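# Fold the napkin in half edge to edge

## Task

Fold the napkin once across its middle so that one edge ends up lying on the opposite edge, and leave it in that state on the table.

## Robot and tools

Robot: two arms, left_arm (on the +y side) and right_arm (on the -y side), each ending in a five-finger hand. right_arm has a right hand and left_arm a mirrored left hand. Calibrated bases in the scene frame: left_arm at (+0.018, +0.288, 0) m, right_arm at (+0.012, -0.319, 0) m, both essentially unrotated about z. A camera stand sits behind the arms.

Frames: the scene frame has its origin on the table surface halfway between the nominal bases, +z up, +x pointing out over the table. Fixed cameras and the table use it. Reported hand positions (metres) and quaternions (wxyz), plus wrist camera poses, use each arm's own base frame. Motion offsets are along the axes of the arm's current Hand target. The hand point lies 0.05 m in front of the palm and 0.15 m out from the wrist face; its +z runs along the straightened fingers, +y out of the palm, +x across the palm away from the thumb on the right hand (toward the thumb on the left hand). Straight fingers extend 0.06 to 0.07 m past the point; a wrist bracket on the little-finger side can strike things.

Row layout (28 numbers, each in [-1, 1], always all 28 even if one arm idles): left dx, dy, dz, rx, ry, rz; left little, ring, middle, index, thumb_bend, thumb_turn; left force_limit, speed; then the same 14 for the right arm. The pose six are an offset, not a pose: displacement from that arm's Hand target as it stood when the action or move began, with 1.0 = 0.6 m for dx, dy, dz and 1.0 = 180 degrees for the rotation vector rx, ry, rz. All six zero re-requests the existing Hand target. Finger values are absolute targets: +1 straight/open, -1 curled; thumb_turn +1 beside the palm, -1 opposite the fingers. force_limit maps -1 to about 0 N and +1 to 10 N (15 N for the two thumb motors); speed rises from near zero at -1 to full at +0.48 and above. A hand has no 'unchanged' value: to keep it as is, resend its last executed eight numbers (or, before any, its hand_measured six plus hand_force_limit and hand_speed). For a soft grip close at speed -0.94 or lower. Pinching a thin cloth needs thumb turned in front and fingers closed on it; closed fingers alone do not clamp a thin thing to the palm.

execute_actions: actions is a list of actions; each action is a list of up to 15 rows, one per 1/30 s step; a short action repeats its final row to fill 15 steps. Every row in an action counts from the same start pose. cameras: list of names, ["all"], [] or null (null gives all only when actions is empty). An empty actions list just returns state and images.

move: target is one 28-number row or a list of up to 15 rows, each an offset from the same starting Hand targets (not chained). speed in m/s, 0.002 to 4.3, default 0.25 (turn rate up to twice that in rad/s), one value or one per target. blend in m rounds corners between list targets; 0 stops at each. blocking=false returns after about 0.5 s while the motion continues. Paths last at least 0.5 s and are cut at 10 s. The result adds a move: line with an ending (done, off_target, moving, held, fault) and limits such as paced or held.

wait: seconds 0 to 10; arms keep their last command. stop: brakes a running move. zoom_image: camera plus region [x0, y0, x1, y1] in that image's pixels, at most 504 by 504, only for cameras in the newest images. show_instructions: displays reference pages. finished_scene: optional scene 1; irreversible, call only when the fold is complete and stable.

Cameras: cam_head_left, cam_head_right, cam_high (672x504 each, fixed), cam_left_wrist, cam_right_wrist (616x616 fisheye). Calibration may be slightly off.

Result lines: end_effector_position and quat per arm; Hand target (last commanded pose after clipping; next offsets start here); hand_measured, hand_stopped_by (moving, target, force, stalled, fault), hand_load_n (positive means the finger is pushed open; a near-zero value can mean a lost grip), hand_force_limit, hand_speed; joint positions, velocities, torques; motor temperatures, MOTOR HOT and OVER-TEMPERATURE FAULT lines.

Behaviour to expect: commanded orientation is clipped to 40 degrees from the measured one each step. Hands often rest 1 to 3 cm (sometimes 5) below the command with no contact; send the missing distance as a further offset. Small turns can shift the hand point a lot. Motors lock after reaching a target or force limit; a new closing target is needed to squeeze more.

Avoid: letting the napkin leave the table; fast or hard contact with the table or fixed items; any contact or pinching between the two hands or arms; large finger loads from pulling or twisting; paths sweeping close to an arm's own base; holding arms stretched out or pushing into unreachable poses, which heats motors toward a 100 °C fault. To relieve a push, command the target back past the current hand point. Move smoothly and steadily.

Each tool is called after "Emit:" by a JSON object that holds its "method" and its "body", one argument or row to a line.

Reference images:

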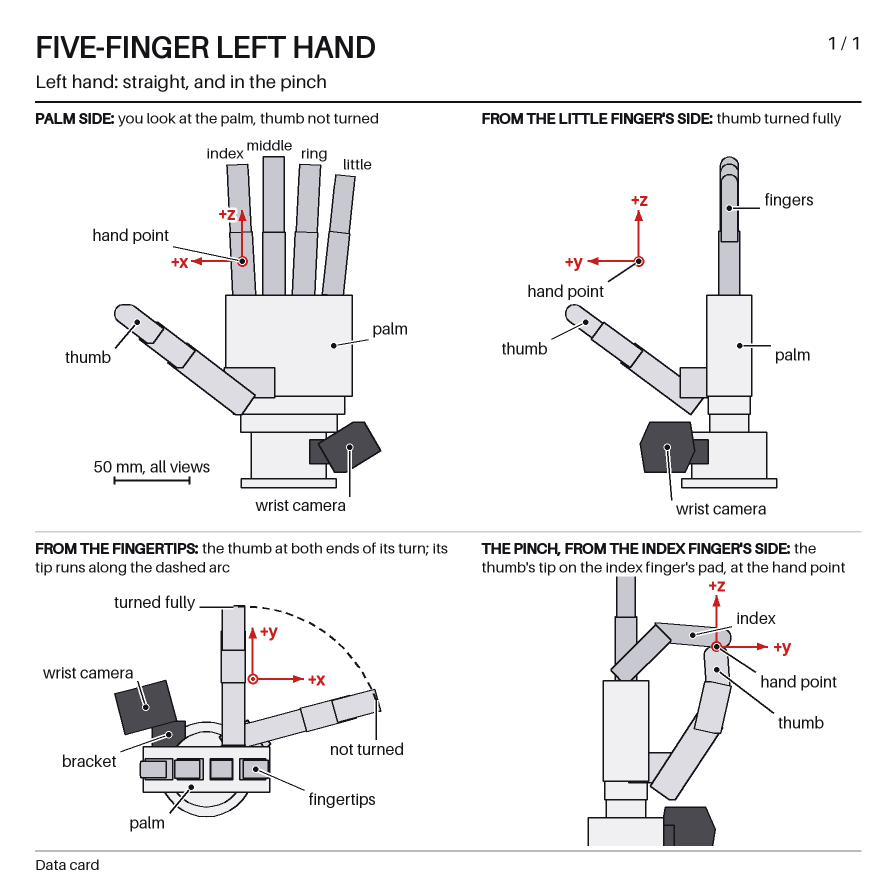

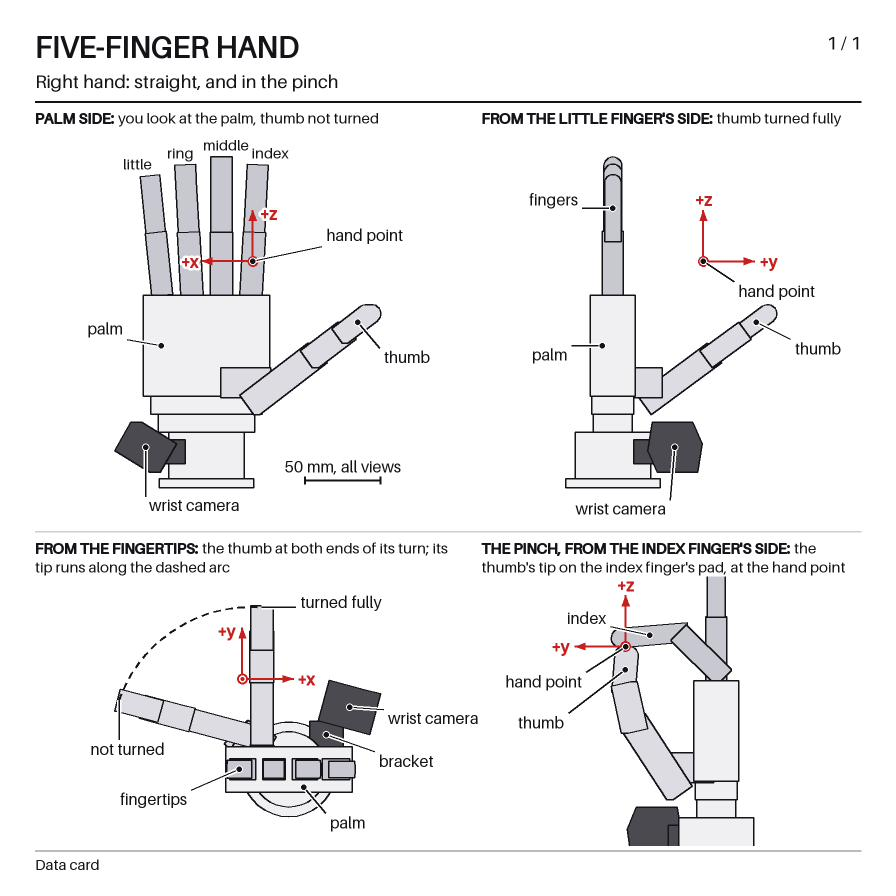

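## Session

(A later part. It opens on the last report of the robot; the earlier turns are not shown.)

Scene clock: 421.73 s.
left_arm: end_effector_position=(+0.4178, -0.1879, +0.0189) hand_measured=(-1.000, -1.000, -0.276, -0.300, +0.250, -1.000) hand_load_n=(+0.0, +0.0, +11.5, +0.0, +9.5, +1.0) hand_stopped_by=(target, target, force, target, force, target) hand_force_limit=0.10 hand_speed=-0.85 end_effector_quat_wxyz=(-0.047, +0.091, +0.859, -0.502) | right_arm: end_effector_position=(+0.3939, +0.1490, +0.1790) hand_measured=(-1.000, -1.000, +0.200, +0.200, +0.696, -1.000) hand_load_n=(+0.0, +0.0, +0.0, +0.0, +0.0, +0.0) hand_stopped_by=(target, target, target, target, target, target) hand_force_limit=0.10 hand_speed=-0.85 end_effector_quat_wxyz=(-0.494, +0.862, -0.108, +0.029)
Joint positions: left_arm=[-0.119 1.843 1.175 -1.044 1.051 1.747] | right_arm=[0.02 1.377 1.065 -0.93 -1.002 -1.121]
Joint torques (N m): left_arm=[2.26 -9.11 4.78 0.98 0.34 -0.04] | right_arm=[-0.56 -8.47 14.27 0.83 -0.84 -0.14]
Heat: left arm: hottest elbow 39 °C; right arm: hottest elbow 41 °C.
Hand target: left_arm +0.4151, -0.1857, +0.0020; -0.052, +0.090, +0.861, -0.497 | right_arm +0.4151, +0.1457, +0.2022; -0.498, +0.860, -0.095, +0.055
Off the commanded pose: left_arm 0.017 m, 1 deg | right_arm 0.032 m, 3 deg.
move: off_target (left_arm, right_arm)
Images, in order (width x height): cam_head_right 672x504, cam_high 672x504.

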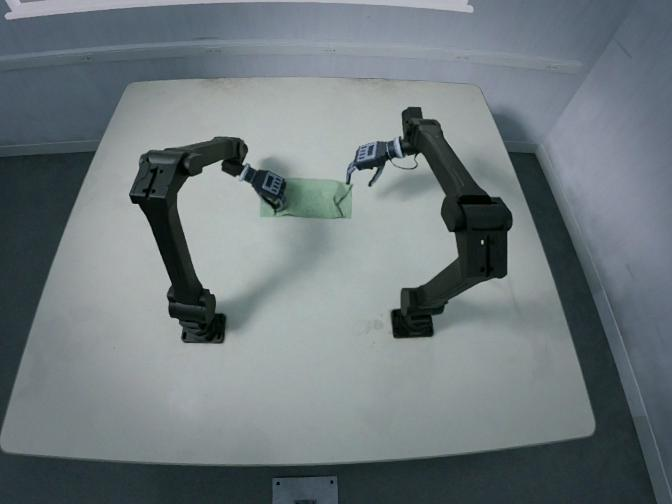

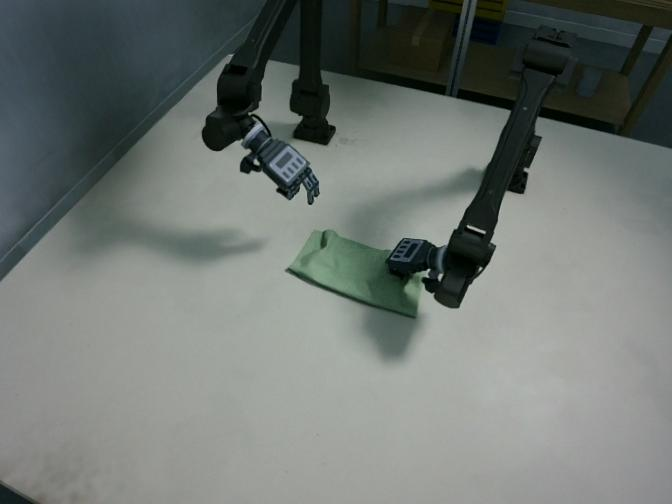

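Emit:
{"method": "move", "body": {
  "target": [-0.012,-0.0217,-0.0125,0,0,0,-1,-1,-0.3,-0.3,0.15,-1,0.1,-0.85, 0.0,0,0,0,0,0,-1,-1,0.2,0.2,0.7,-1,0.1,-0.85],
  "cameras": ["cam_head_right"],
  "speed": 0.05
}}

Emit:
{"method": "zoom_image", "body": {
  "camera": "cam_head_right",
  "region": [250, 160, 370, 250]
}}

Scene clock: 423.00 s.
left_arm: end_effector_position=(+0.4174, -0.1878, +0.0190) hand_measured=(-1.000, -1.000, -0.276, -0.300, +0.250, -1.000) hand_load_n=(+0.0, +0.5, +11.0, +0.0, +10.0, +1.0) hand_stopped_by=(target, target, force, target, force, target) hand_force_limit=0.10 hand_speed=-0.85 end_effector_quat_wxyz=(-0.048, +0.091, +0.859, -0.502) | right_arm: end_effector_position=(+0.3939, +0.1490, +0.1790) hand_measured=(-1.000, -1.000, +0.200, +0.200, +0.696, -1.000) hand_load_n=(+0.0, +0.0, +0.0, +0.0, +0.0, +0.0) hand_stopped_by=(target, target, target, target, target, target) hand_force_limit=0.10 hand_speed=-0.85 end_effector_quat_wxyz=(-0.494, +0.862, -0.108, +0.030)
Joint positions: left_arm=[-0.119 1.843 1.175 -1.046 1.051 1.746] | right_arm=[0.02 1.377 1.065 -0.93 -1.003 -1.121]
Joint torques (N m): left_arm=[1.9 -9.76 6.99 -0.36 0.33 -0.07] | right_arm=[-1.03 -8.53 14.17 0.72 -0.84 -0.12]
Heat: left arm: hottest elbow 39 °C; right arm: hottest elbow 41 °C.
Hand target: left_arm +0.4221, -0.1872, +0.0171; -0.052, +0.090, +0.861, -0.497 | right_arm +0.4151, +0.1458, +0.2022; -0.498, +0.860, -0.095, +0.055
Off the commanded pose: left_arm 0.005 m, 1 deg | right_arm 0.032 m, 3 deg.
move: off_target (right_arm)
Images, in order (width x height): cam_head_right 672x504.

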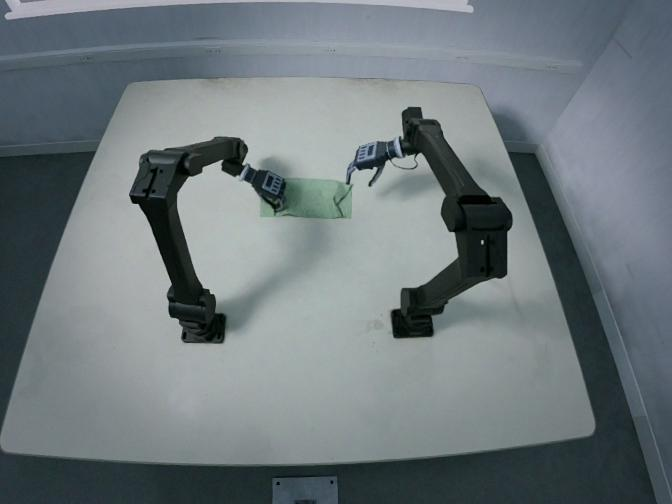

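Scaled by 4.200 from the camera's 672x504 image, which has a finer 960x720 frame.

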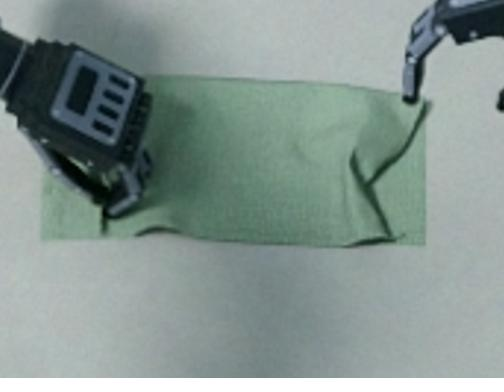

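Emit:
{"method": "move", "body": {
  "target": [
    [0,0,0,0,0,0,-1,-1,0,0,0.45,-1,0.1,-0.8, 0.0,0,0,0,0,0,-1,-1,0.2,0.2,0.7,-1,0.1,-0.85],
    [0,0,0,0,0,0,-1,-1,0.3,0.3,0.8,-1,0.1,-0.7, 0.0,0,0,0,0,0,-1,-1,0.2,0.2,0.7,-1,0.1,-0.85]
  ],
  "cameras": ["cam_head_right"],
  "speed": 0.05
}}

Emit:
{"method": "zoom_image", "body": {
  "camera": "cam_head_right",
  "region": [250, 160, 370, 250]
}}

Scene clock: 425.30 s.
left_arm: end_effector_position=(+0.4181, -0.1946, +0.0279) hand_measured=(-1.000, -1.000, +0.300, +0.300, +0.796, -1.000) hand_load_n=(+0.0, +0.0, +0.0, +0.0, -6.5, -2.0) hand_stopped_by=(target, target, target, target, target, target) hand_force_limit=0.10 hand_speed=-0.70 end_effector_quat_wxyz=(-0.046, +0.095, +0.854, -0.510) | right_arm: end_effector_position=(+0.3939, +0.1490, +0.1790) hand_measured=(-1.000, -1.000, +0.200, +0.200, +0.696, -1.000) hand_load_n=(+0.0, +0.5, +0.0, +0.0, +0.0, +0.0) hand_stopped_by=(target, target, target, target, target, target) hand_force_limit=0.10 hand_speed=-0.85 end_effector_quat_wxyz=(-0.494, +0.862, -0.108, +0.030)
Joint positions: left_arm=[-0.128 1.832 1.18 -1.052 1.07 1.744] | right_arm=[0.02 1.377 1.065 -0.93 -1.003 -1.121]
Joint torques (N m): left_arm=[2.55 -8.94 6.76 -0.13 -0.28 -0.06] | right_arm=[-0.5 -8.18 14.26 0.79 -0.86 -0.12]
Heat: left arm: hottest elbow 39 °C; right arm: hottest elbow 42 °C.
Hand target: left_arm +0.4222, -0.1871, +0.0171; -0.052, +0.089, +0.861, -0.497 | right_arm +0.4151, +0.1458, +0.2022; -0.498, +0.860, -0.095, +0.055
Off the commanded pose: left_arm 0.014 m, 2 deg | right_arm 0.032 m, 3 deg.
move: off_target (left_arm, right_arm)
Images, in order (width x height): cam_head_right 672x504.

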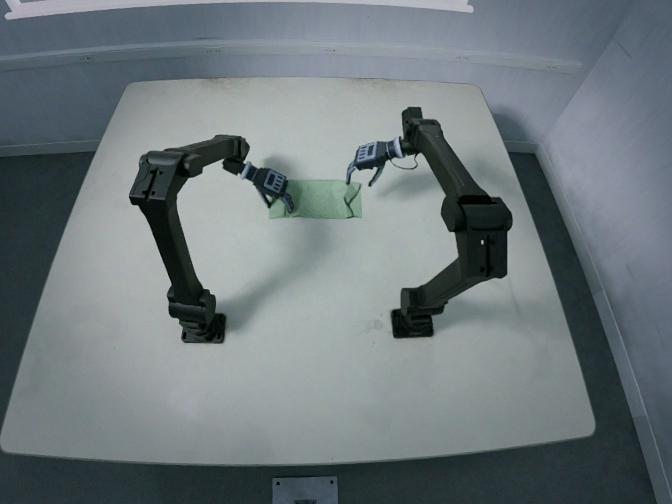

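Scaled by 4.200 from the camera's 672x504 image, which has a finer 960x720 frame.

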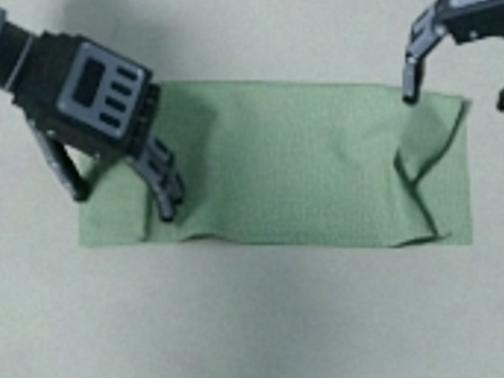

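Emit:
{"method": "move", "body": {
  "target": [
    [0.0,-0.1,-0.057,0,0,0,-1,-1,0.3,0.3,0.8,-1,0.1,-0.7, 0.0,0,0,0,0,0,-1,-1,0.2,0.2,0.7,-1,0.1,-0.85],
    [0.0,-0.15,-0.22,0,0,0,-1,-1,0.3,0.3,0.8,-1,0.1,-0.7, 0.0,0,0,0,0,0,-1,-1,0.2,0.2,0.7,-1,0.1,-0.85]
  ],
  "cameras": ["cam_head_right","cam_high"],
  "speed": [0.05,0.2],
  "blend": 0.02
}}

Emit:
{"method": "zoom_image", "body": {
  "camera": "cam_head_right",
  "region": [250, 160, 370, 250]
}}

Emit:
{"method": "zoom_image", "body": {
  "camera": "cam_high",
  "region": [270, 200, 430, 330]
}}

Scene clock: 428.57 s.
left_arm: end_effector_position=(+0.4224, -0.1212, +0.1530) hand_measured=(-1.000, -1.000, +0.300, +0.300, +0.796, -1.000) hand_load_n=(+0.0, +0.0, +0.0, +0.0, +0.0, +0.0) hand_stopped_by=(target, target, target, target, target, target) hand_force_limit=0.10 hand_speed=-0.70 end_effector_quat_wxyz=(-0.063, +0.080, +0.861, -0.499) | right_arm: end_effector_position=(+0.3939, +0.1490, +0.1790) hand_measured=(-1.000, -1.000, +0.200, +0.200, +0.696, -1.000) hand_load_n=(+0.0, +0.5, +0.0, +0.0, +0.0, +0.0) hand_stopped_by=(target, target, target, target, target, target) hand_force_limit=0.10 hand_speed=-0.85 end_effector_quat_wxyz=(-0.494, +0.862, -0.108, +0.030)
Joint positions: left_arm=[0.017 1.737 1.407 -1.63 1.007 1.989] | right_arm=[0.02 1.377 1.065 -0.93 -1.003 -1.121]
Joint torques (N m): left_arm=[2.32 -9.58 9.69 -0.8 0.55 0.1] | right_arm=[-0.91 -8 14.27 0.69 -0.84 -0.11]
Heat: left arm: hottest elbow 39 °C; right arm: hottest elbow 42 °C.
Hand target: left_arm +0.4365, -0.1193, +0.1611; -0.052, +0.090, +0.861, -0.497 | right_arm +0.4151, +0.1458, +0.2022; -0.498, +0.860, -0.095, +0.055
Off the commanded pose: left_arm 0.016 m, 2 deg | right_arm 0.032 m, 3 deg.
move: off_target (left_arm, right_arm)
Images, in order (width x height): cam_head_right 672x504, cam_high 672x504.

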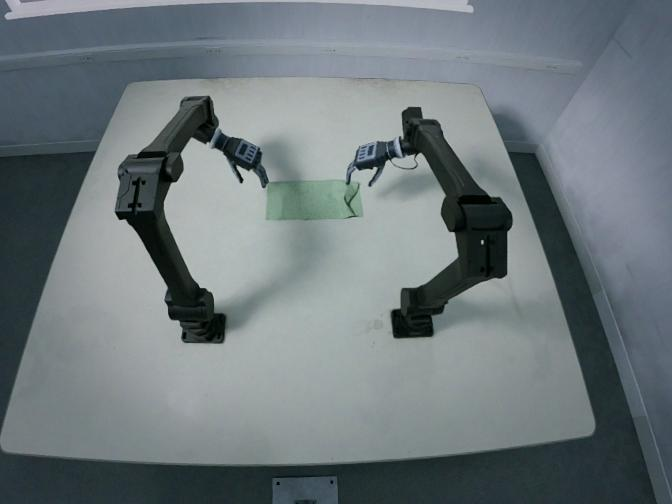

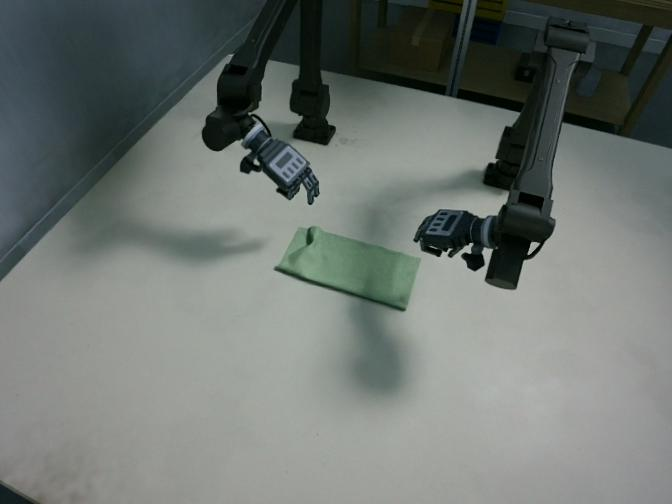

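Scaled by 4.200 from the camera's 672x504 image, which has a finer 960x720 frame.

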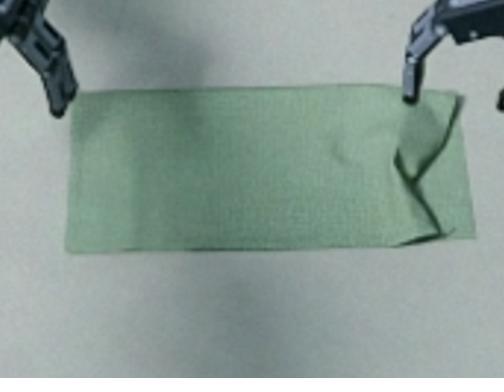

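Scaled by 3.150 from the camera's 672x504 image, which has a finer 960x720 frame.

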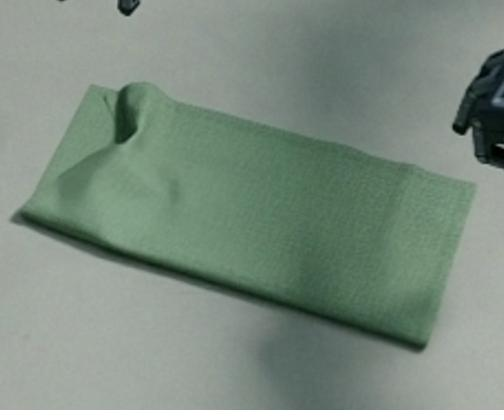

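Emit:
{"method": "zoom_image", "body": {
  "camera": "cam_head_right",
  "region": [325, 170, 375, 225]
}}

Emit:
{"method": "zoom_image", "body": {
  "camera": "cam_high",
  "region": [270, 215, 340, 285]
}}

Scaled by 9.164 from the camera's 672x504 image, which has a finer 960x720 frame.

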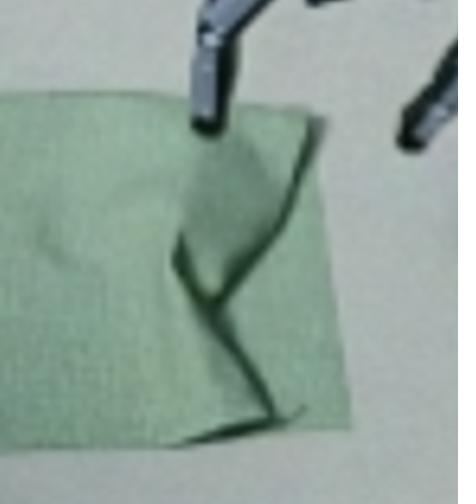

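Scaled by 7.200 from the camera's 672x504 image, which has a finer 960x720 frame.

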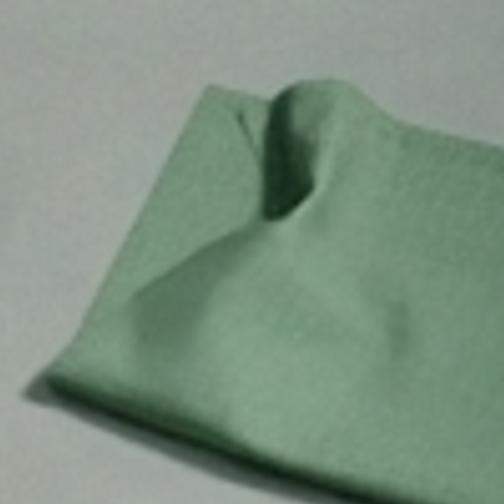

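Emit:
{"method": "move", "body": {
  "target": [0,0,0,0,0,0,-1,-1,0.3,0.3,0.8,-1,0.1,-0.7, 0.0077,0.1633,0.1412,0,0,0,-1,-1,0.15,0.15,0.6,-1,0.1,-0.5],
  "cameras": ["cam_head_right","cam_high","cam_right_wrist"],
  "speed": 0.15
}}

Emit:
{"method": "zoom_image", "body": {
  "camera": "cam_head_right",
  "region": [320, 160, 380, 230]
}}

Emit:
{"method": "zoom_image", "body": {
  "camera": "cam_high",
  "region": [260, 205, 340, 285]
}}

Scene clock: 433.30 s.
left_arm: end_effector_position=(+0.4225, -0.1212, +0.1530) hand_measured=(-1.000, -1.000, +0.300, +0.300, +0.796, -1.000) hand_load_n=(+0.0, +0.0, +0.0, +0.0, +0.0, +0.0) hand_stopped_by=(target, target, target, target, target, target) hand_force_limit=0.10 hand_speed=-0.70 end_effector_quat_wxyz=(-0.063, +0.080, +0.861, -0.499) | right_arm: end_effector_position=(+0.4264, +0.1636, +0.0773) hand_measured=(-1.000, -1.000, +0.150, +0.150, +0.600, -1.000) hand_load_n=(+0.0, +0.5, +0.0, +0.0, +0.0, +0.0) hand_stopped_by=(target, target, target, target, target, target) hand_force_limit=0.10 hand_speed=-0.50 end_effector_quat_wxyz=(-0.498, +0.860, -0.098, +0.057)
Joint positions: left_arm=[0.017 1.737 1.407 -1.63 1.007 1.99] | right_arm=[0.052 1.545 0.938 -0.516 -0.985 -1.047]
Joint torques (N m): left_arm=[2.32 -9.64 9.72 -0.84 0.56 0.08] | right_arm=[0.85 -9.23 7.65 1.74 -0.64 0.04]
Heat: left arm: hottest elbow 39 °C; right arm: hottest elbow 43 °C.
Hand target: left_arm +0.4365, -0.1193, +0.1611; -0.052, +0.090, +0.861, -0.497 | right_arm +0.4249, +0.1688, +0.0749; -0.498, +0.860, -0.095, +0.055
Off the commanded pose: left_arm 0.016 m, 2 deg | right_arm 0.006 m, 0 deg.
move: off_target (left_arm)
camera_calibration:
cam_right_wrist: T_world_to_cam=[[0.208963, -0.526097, -0.824352, 0.0574315], [-0.900777, -0.431712, 0.0471798, 0.441426], [-0.380704, 0.732699, -0.564107, 0.201491], [0, 0, 0, 1]] pos_world=[0.462334, 0.0731511, 0.14018]
Images, in order (width x height): cam_head_right 672x504, cam_high 672x504, cam_right_wrist 616x616.

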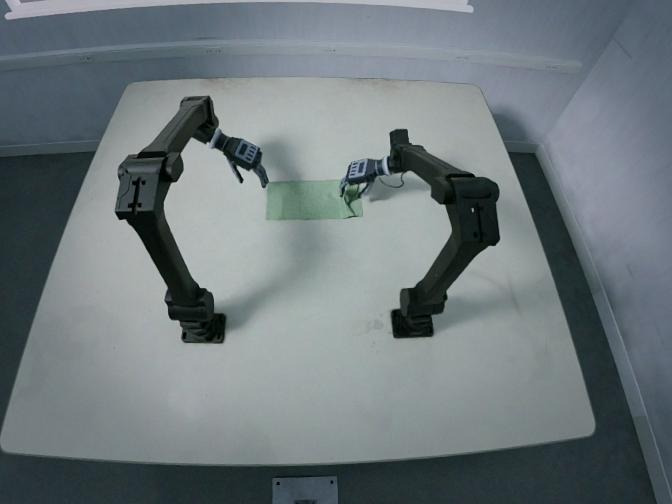

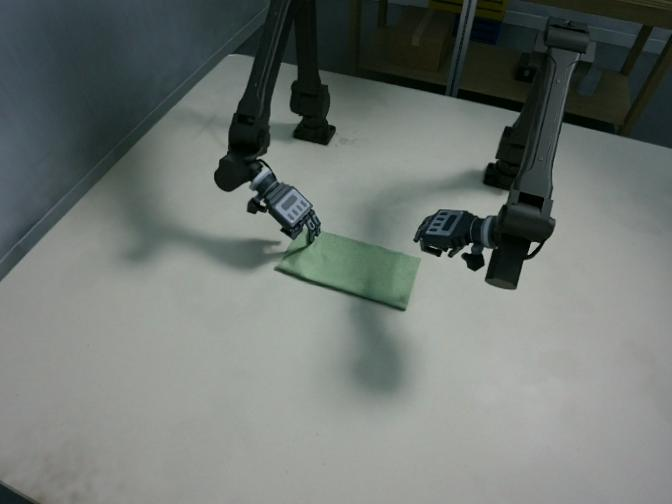

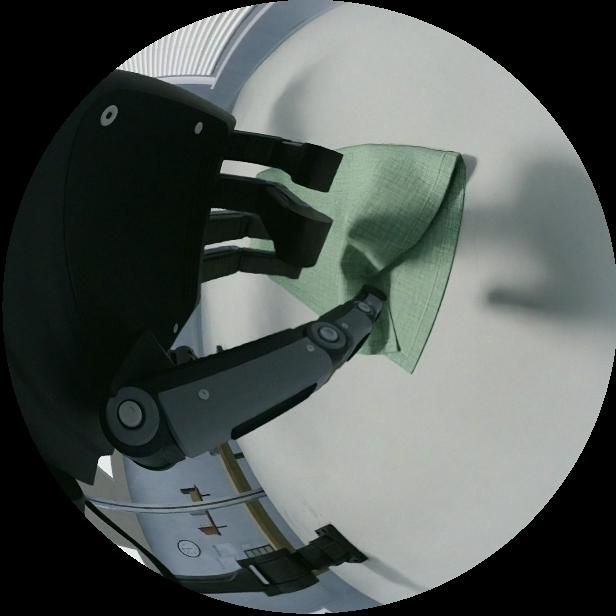

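Scaled by 7.200 from the camera's 672x504 image, which has a finer 960x720 frame.

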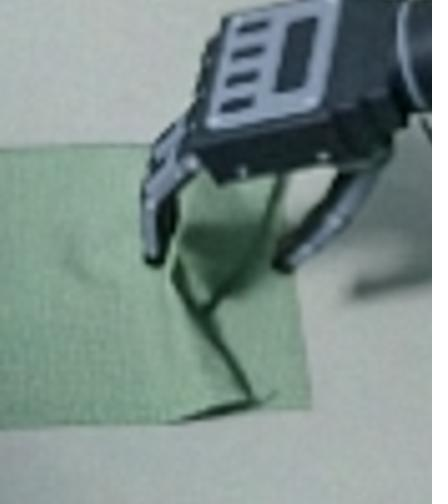

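Scaled by 6.300 from the camera's 672x504 image, which has a finer 960x720 frame.

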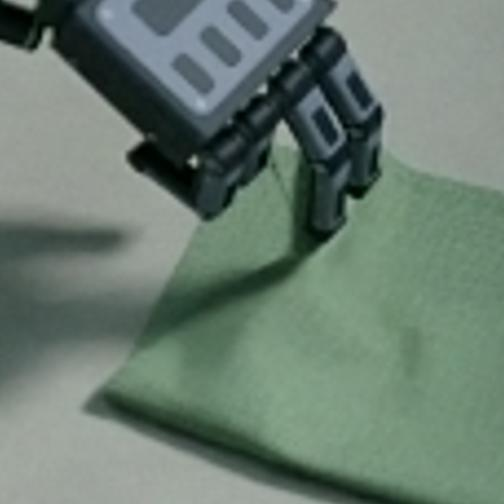

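Emit:
{"method": "zoom_image", "body": {
  "camera": "cam_right_wrist",
  "region": [240, 130, 500, 390]
}}

Scaled by 1.938 from the camera's 616x616 image, which has a finer 880x880 frame.

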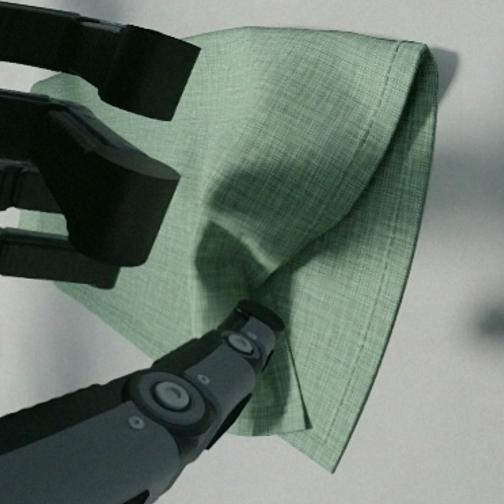

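Emit:
{"method": "move", "body": {
  "target": [0,0,0,0,0,0,-1,-1,0.3,0.3,0.8,-1,0.1,-0.7, -0.0277,0.0797,0.0385,0,0,0,-1,-1,0.15,0.15,0.6,-1,0.1,-0.5],
  "cameras": ["cam_head_right","cam_high","cam_right_wrist"],
  "speed": 0.06
}}

Emit:
{"method": "zoom_image", "body": {
  "camera": "cam_head_right",
  "region": [320, 160, 380, 230]
}}

Emit:
{"method": "zoom_image", "body": {
  "camera": "cam_right_wrist",
  "region": [240, 130, 500, 390]
}}

Scene clock: 435.73 s.
left_arm: end_effector_position=(+0.4225, -0.1212, +0.1530) hand_measured=(-1.000, -1.000, +0.300, +0.300, +0.796, -1.000) hand_load_n=(+0.0, +0.0, +0.0, +0.0, +0.0, +0.0) hand_stopped_by=(target, target, target, target, target, target) hand_force_limit=0.10 hand_speed=-0.70 end_effector_quat_wxyz=(-0.063, +0.080, +0.861, -0.499) | right_arm: end_effector_position=(+0.4125, +0.1639, +0.0287) hand_measured=(-1.000, -1.000, +0.150, +0.150, +0.600, -1.000) hand_load_n=(+0.0, +0.0, +0.0, +0.0, +0.0, +0.0) hand_stopped_by=(target, target, target, target, target, target) hand_force_limit=0.10 hand_speed=-0.50 end_effector_quat_wxyz=(-0.499, +0.859, -0.096, +0.062)
Joint positions: left_arm=[0.017 1.737 1.407 -1.63 1.007 1.99] | right_arm=[0.054 1.599 0.838 -0.347 -0.985 -1.043]
Joint torques (N m): left_arm=[2.32 -9.76 9.69 -0.79 0.55 0.06] | right_arm=[0.62 -8.47 6.35 1.91 -0.56 0.02]
Heat: left arm: hottest elbow 39 °C; right arm: hottest elbow 42 °C.
Hand target: left_arm +0.4365, -0.1193, +0.1611; -0.052, +0.090, +0.861, -0.497 | right_arm +0.4078, +0.1687, +0.0220; -0.498, +0.860, -0.095, +0.055
Off the commanded pose: left_arm 0.016 m, 2 deg | right_arm 0.010 m, 1 deg.
move: off_target (left_arm)
camera_calibration:
cam_right_wrist: T_world_to_cam=[[0.217485, -0.524761, -0.822998, 0.0166796], [-0.901464, -0.431289, 0.0367794, 0.431815], [-0.374251, 0.733904, -0.566852, 0.165882], [0, 0, 0, 1]] pos_world=[0.44772, 0.073249, 0.0918756]
Images, in order (width x height): cam_head_right 672x504, cam_high 672x504, cam_right_wrist 616x616.

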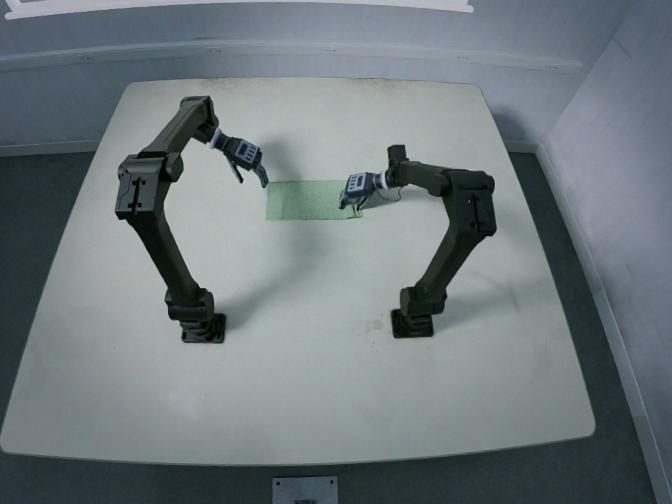

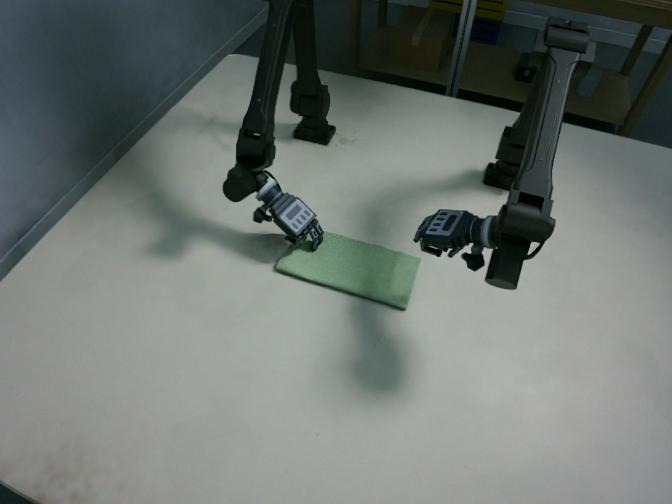

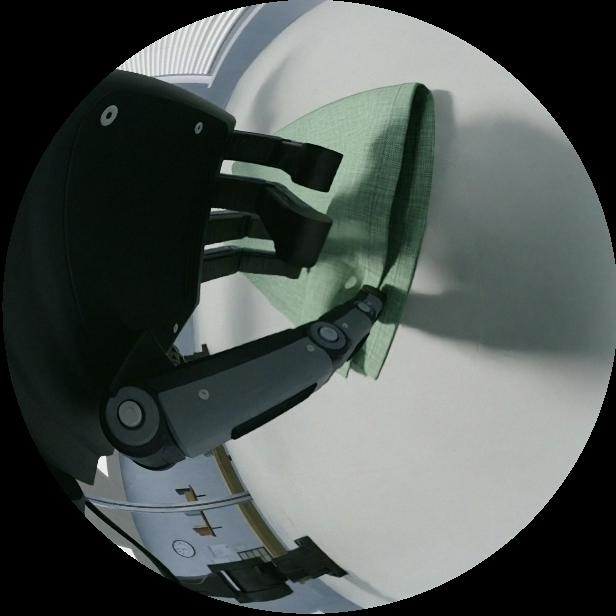

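Scaled by 7.200 from the camera's 672x504 image, which has a finer 960x720 frame.

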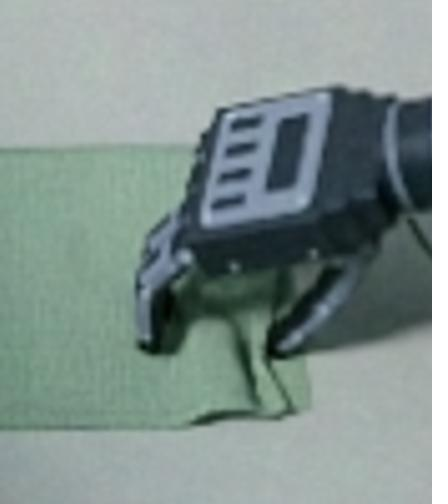

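Scaled by 1.938 from the camera's 616x616 image, which has a finer 880x880 frame.

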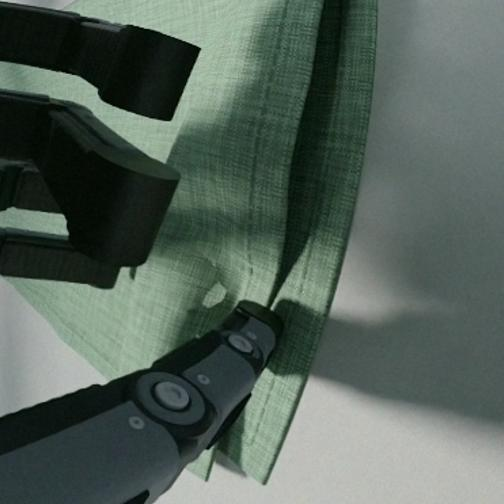

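Emit:
{"method": "move", "body": {
  "target": [0,0,0,0,0,0,-1,-1,0.3,0.3,0.8,-1,0.1,-0.7, 0,0,0,0,0,0,-1,-1,0.15,0.15,0.85,-1,0.1,-0.8],
  "cameras": ["cam_head_right","cam_high","cam_right_wrist"],
  "speed": 0.06
}}

Emit:
{"method": "zoom_image", "body": {
  "camera": "cam_head_right",
  "region": [320, 160, 380, 230]
}}

Emit:
{"method": "zoom_image", "body": {
  "camera": "cam_right_wrist",
  "region": [240, 130, 500, 390]
}}

Scene clock: 437.23 s.
left_arm: end_effector_position=(+0.4225, -0.1212, +0.1530) hand_measured=(-1.000, -1.000, +0.300, +0.300, +0.796, -1.000) hand_load_n=(+0.0, +0.0, +0.0, +0.0, +0.0, +0.0) hand_stopped_by=(target, target, target, target, target, target) hand_force_limit=0.10 hand_speed=-0.70 end_effector_quat_wxyz=(-0.063, +0.080, +0.861, -0.499) | right_arm: end_effector_position=(+0.4133, +0.1678, +0.0304) hand_measured=(-1.000, -1.000, +0.150, +0.150, +0.848, -1.000) hand_load_n=(+0.0, +0.0, +0.0, +0.0, -3.0, -1.5) hand_stopped_by=(target, target, target, target, target, target) hand_force_limit=0.10 hand_speed=-0.80 end_effector_quat_wxyz=(-0.503, +0.857, -0.090, +0.063)
Joint positions: left_arm=[0.017 1.737 1.407 -1.63 1.007 1.99] | right_arm=[0.061 1.599 0.838 -0.334 -0.993 -1.041]
Joint torques (N m): left_arm=[2.26 -9.76 9.72 -0.79 0.55 0.08] | right_arm=[0.44 -8.59 6.46 1.42 -0.19 -0.03]
Heat: left arm: hottest elbow 39 °C; right arm: hottest elbow 42 °C.
Hand target: left_arm +0.4365, -0.1193, +0.1611; -0.052, +0.090, +0.861, -0.497 | right_arm +0.4078, +0.1687, +0.0220; -0.498, +0.860, -0.095, +0.055
Off the commanded pose: left_arm 0.016 m, 2 deg | right_arm 0.010 m, 1 deg.
move: off_target (left_arm)
camera_calibration:
cam_right_wrist: T_world_to_cam=[[0.230601, -0.515892, -0.825033, 0.0130284], [-0.897762, -0.439822, 0.0240914, 0.434568], [-0.375296, 0.735127, -0.564571, 0.164349], [0, 0, 0, 1]] pos_world=[0.448814, 0.0770359, 0.0930665]
Images, in order (width x height): cam_head_right 672x504, cam_high 672x504, cam_right_wrist 616x616.

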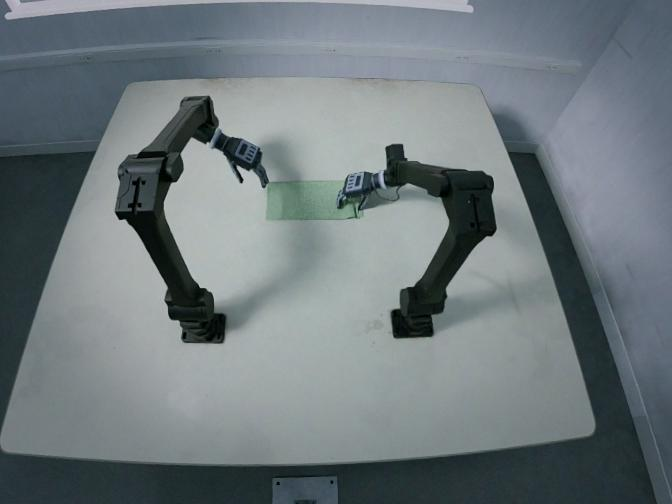

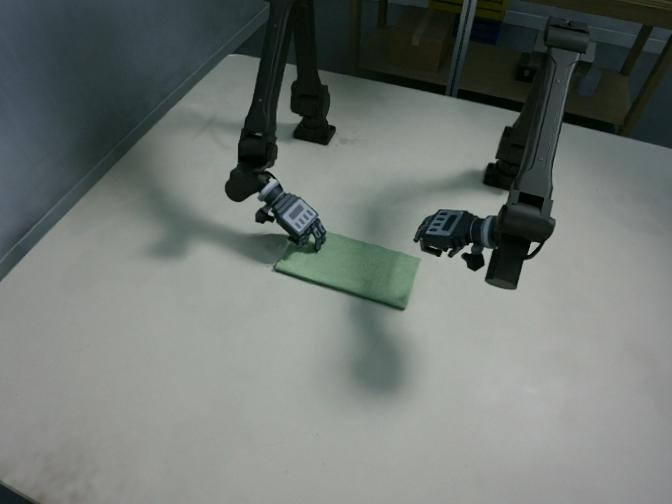

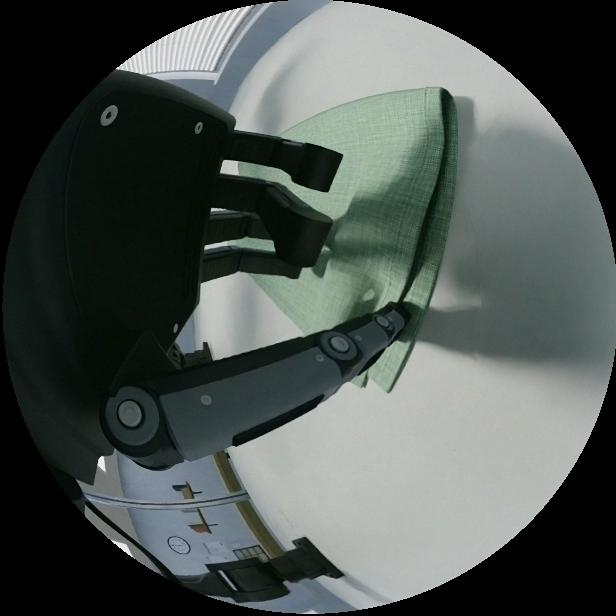

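Scaled by 7.200 from the camera's 672x504 image, which has a finer 960x720 frame.

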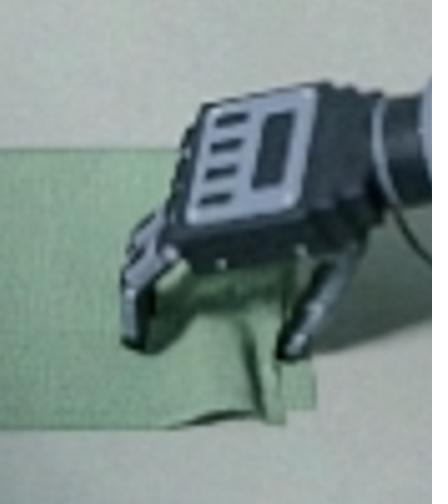

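Scaled by 1.938 from the camera's 616x616 image, which has a finer 880x880 frame.

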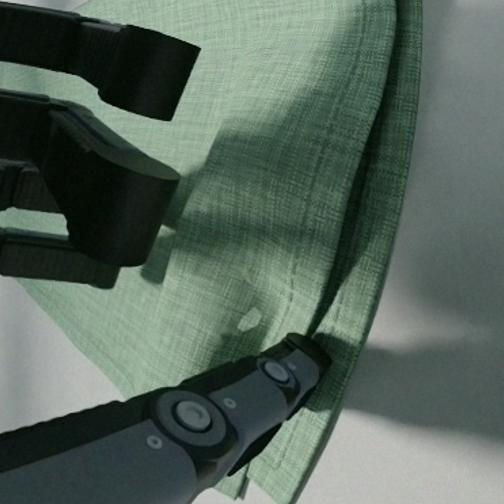

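Emit:
{"method": "move", "body": {
  "target": [0,0,0,0,0,0,-1,-1,0.3,0.3,0.8,-1,0.1,-0.7, 0.017,-0.0867,-0.05,0,0,0,-1,-1,0.15,0.15,0.85,-1,0.1,-0.8],
  "cameras": ["cam_head_right","cam_high","cam_right_wrist"],
  "speed": 0.08
}}

Emit:
{"method": "zoom_image", "body": {
  "camera": "cam_head_right",
  "region": [320, 160, 380, 230]
}}

Emit:
{"method": "zoom_image", "body": {
  "camera": "cam_right_wrist",
  "region": [240, 130, 500, 390]
}}

Scene clock: 438.97 s.
left_arm: end_effector_position=(+0.4225, -0.1212, +0.1530) hand_measured=(-1.000, -1.000, +0.300, +0.300, +0.796, -1.000) hand_load_n=(+0.0, +0.0, +0.0, +0.0, +0.0, +0.0) hand_stopped_by=(target, target, target, target, target, target) hand_force_limit=0.10 hand_speed=-0.70 end_effector_quat_wxyz=(-0.063, +0.080, +0.861, -0.499) | right_arm: end_effector_position=(+0.3960, +0.1657, +0.0620) hand_measured=(-1.000, -1.000, +0.150, +0.150, +0.848, -1.000) hand_load_n=(+0.0, +0.5, +0.0, +0.0, +0.0, +0.0) hand_stopped_by=(target, target, target, target, target, target) hand_force_limit=0.10 hand_speed=-0.80 end_effector_quat_wxyz=(-0.494, +0.862, -0.110, +0.032)
Joint positions: left_arm=[0.017 1.737 1.407 -1.63 1.007 1.99] | right_arm=[0.061 1.526 0.871 -0.517 -0.985 -1.04]
Joint torques (N m): left_arm=[2.37 -9.64 9.73 -0.84 0.55 0.09] | right_arm=[-0.09 -10.17 12.04 0.87 -0.7 -0.08]
Heat: left arm: hottest elbow 39 °C; right arm: hottest elbow 42 °C.
Hand target: left_arm +0.4365, -0.1193, +0.1611; -0.052, +0.090, +0.861, -0.497 | right_arm +0.4179, +0.1664, +0.0822; -0.498, +0.860, -0.095, +0.055
Off the commanded pose: left_arm 0.016 m, 2 deg | right_arm 0.030 m, 3 deg.
move: off_target (left_arm, right_arm)
camera_calibration:
cam_right_wrist: T_world_to_cam=[[0.165615, -0.526452, -0.833919, 0.0700287], [-0.894723, -0.435858, 0.0974656, 0.410836], [-0.414781, 0.729984, -0.543213, 0.192444], [0, 0, 0, 1]] pos_world=[0.435808, 0.0754519, 0.122894]
Images, in order (width x height): cam_head_right 672x504, cam_high 672x504, cam_right_wrist 616x616.

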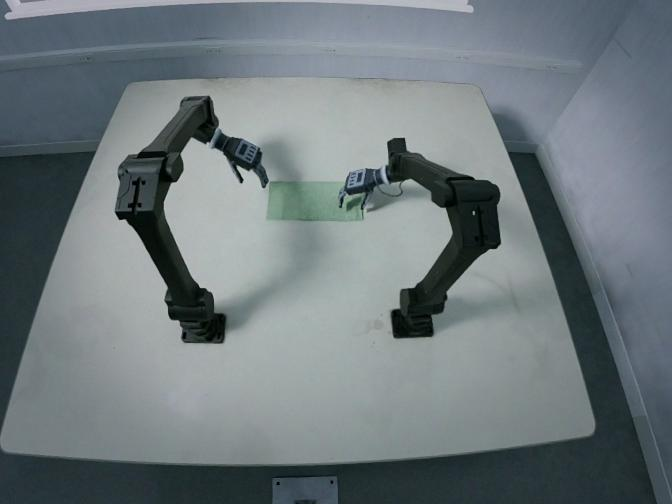

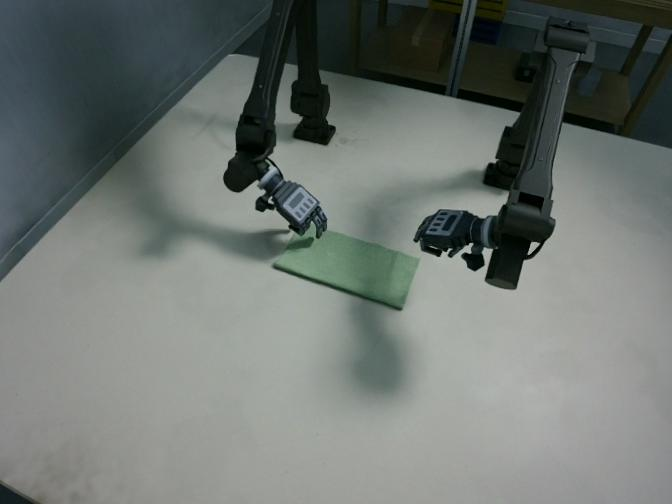

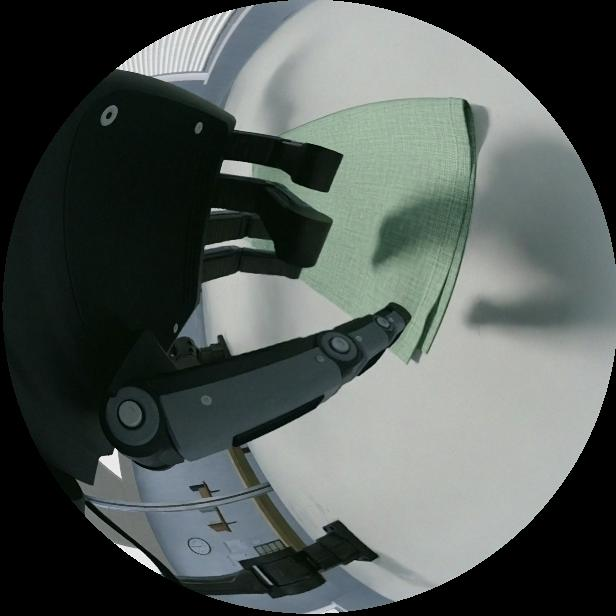

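Scaled by 7.200 from the camera's 672x504 image, which has a finer 960x720 frame.

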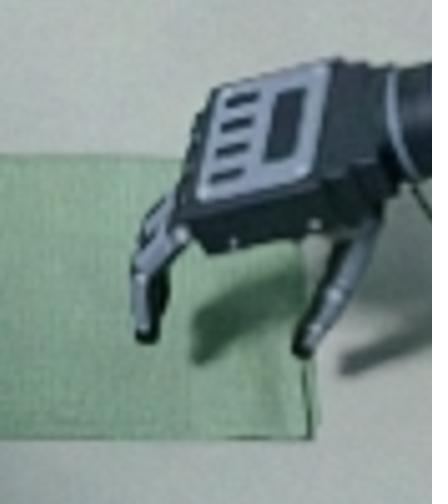

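Scaled by 1.938 from the camera's 616x616 image, which has a finer 880x880 frame.

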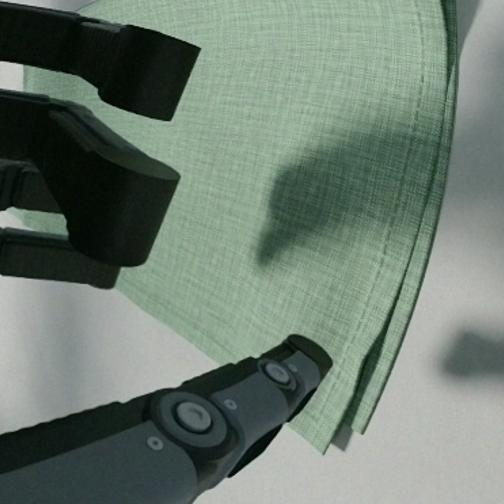

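Emit:
{"method": "move", "body": {
  "target": [0,0,0,0,0,0,-1,-1,0.3,0.3,0.8,-1,0.1,-0.7, 0.1,-0.1,-0.3,0,0,0,-1,-1,0.15,0.15,0.85,-1,0.1,-0.8],
  "cameras": ["cam_head_right","cam_head_left","cam_high"],
  "speed": 0.25
}}

Emit:
{"method": "zoom_image", "body": {
  "camera": "cam_head_right",
  "region": [255, 165, 375, 235]
}}

Emit:
{"method": "zoom_image", "body": {
  "camera": "cam_high",
  "region": [265, 210, 425, 320]
}}

Scene clock: 441.23 s.
left_arm: end_effector_position=(+0.4225, -0.1212, +0.1530) hand_measured=(-1.000, -1.000, +0.300, +0.300, +0.796, -1.000) hand_load_n=(+0.0, +0.0, +0.0, +0.0, +0.0, -0.5) hand_stopped_by=(target, target, target, target, target, target) hand_force_limit=0.10 hand_speed=-0.70 end_effector_quat_wxyz=(-0.063, +0.080, +0.861, -0.499) | right_arm: end_effector_position=(+0.4324, +0.0353, +0.2065) hand_measured=(-1.000, -1.000, +0.150, +0.150, +0.848, -1.000) hand_load_n=(-0.5, +0.0, +0.0, +0.0, +0.0, +0.0) hand_stopped_by=(target, target, target, target, target, target) hand_force_limit=0.10 hand_speed=-0.80 end_effector_quat_wxyz=(-0.500, +0.859, -0.108, +0.034)
Joint positions: left_arm=[0.017 1.737 1.407 -1.63 1.007 1.99] | right_arm=[-0.24 1.559 1.341 -1.434 -1.047 -1.607]
Joint torques (N m): left_arm=[2.32 -9.52 9.68 -0.8 0.56 0.07] | right_arm=[0.56 -9.64 13.46 0.17 -0.85 -0.11]
Heat: left arm: hottest elbow 39 °C; right arm: hottest elbow 42 °C.
Hand target: left_arm +0.4365, -0.1193, +0.1611; -0.052, +0.090, +0.861, -0.497 | right_arm +0.4487, +0.0301, +0.2237; -0.498, +0.860, -0.095, +0.055
Off the commanded pose: left_arm 0.016 m, 2 deg | right_arm 0.024 m, 3 deg.
move: off_target (left_arm, right_arm)
Images, in order (width x height): cam_head_left 672x504, cam_head_right 672x504, cam_high 672x504.

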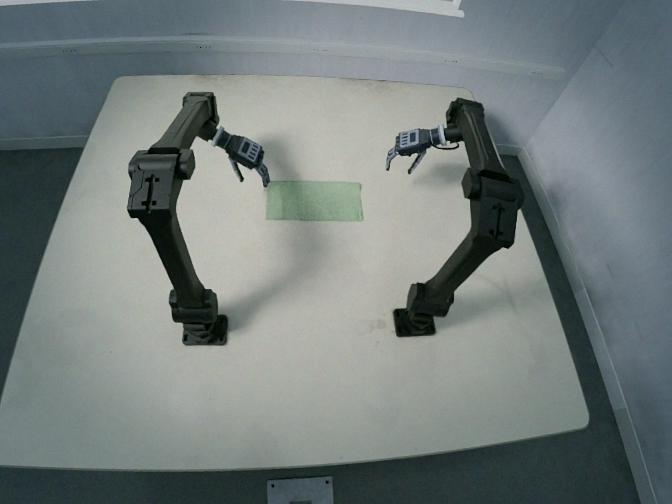

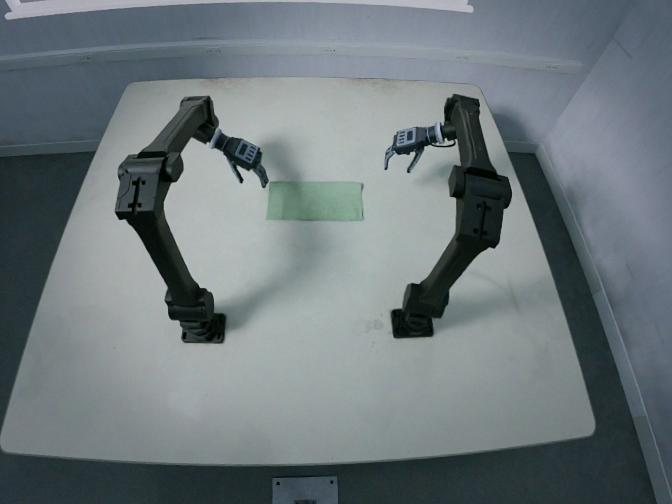

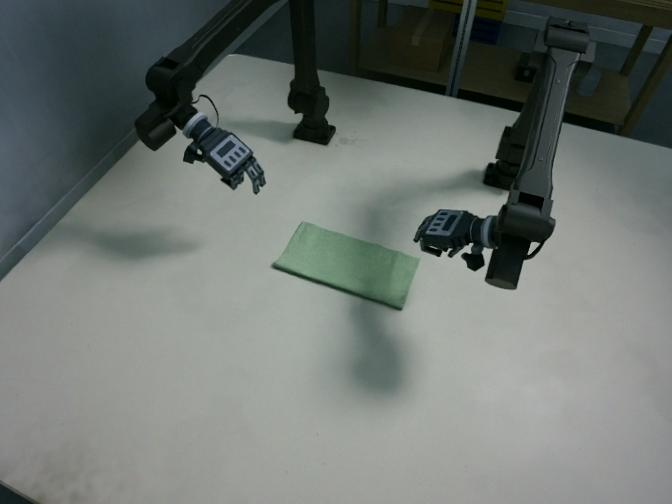

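Scaled by 4.200 from the camera's 672x504 image, which has a finer 960x720 frame.

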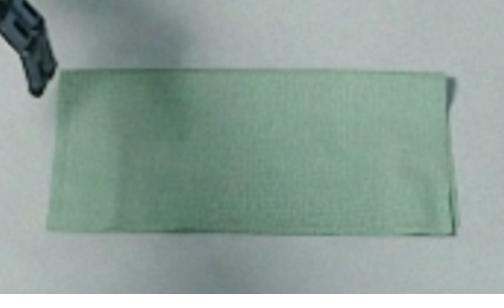

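Scaled by 3.150 from the camera's 672x504 image, which has a finer 960x720 frame.

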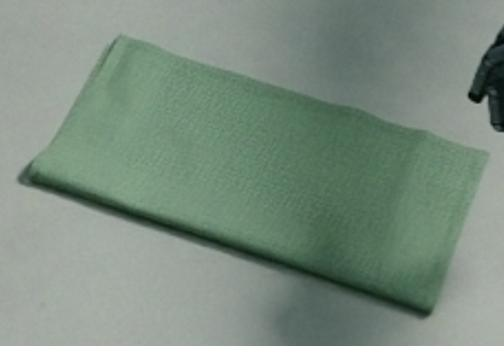

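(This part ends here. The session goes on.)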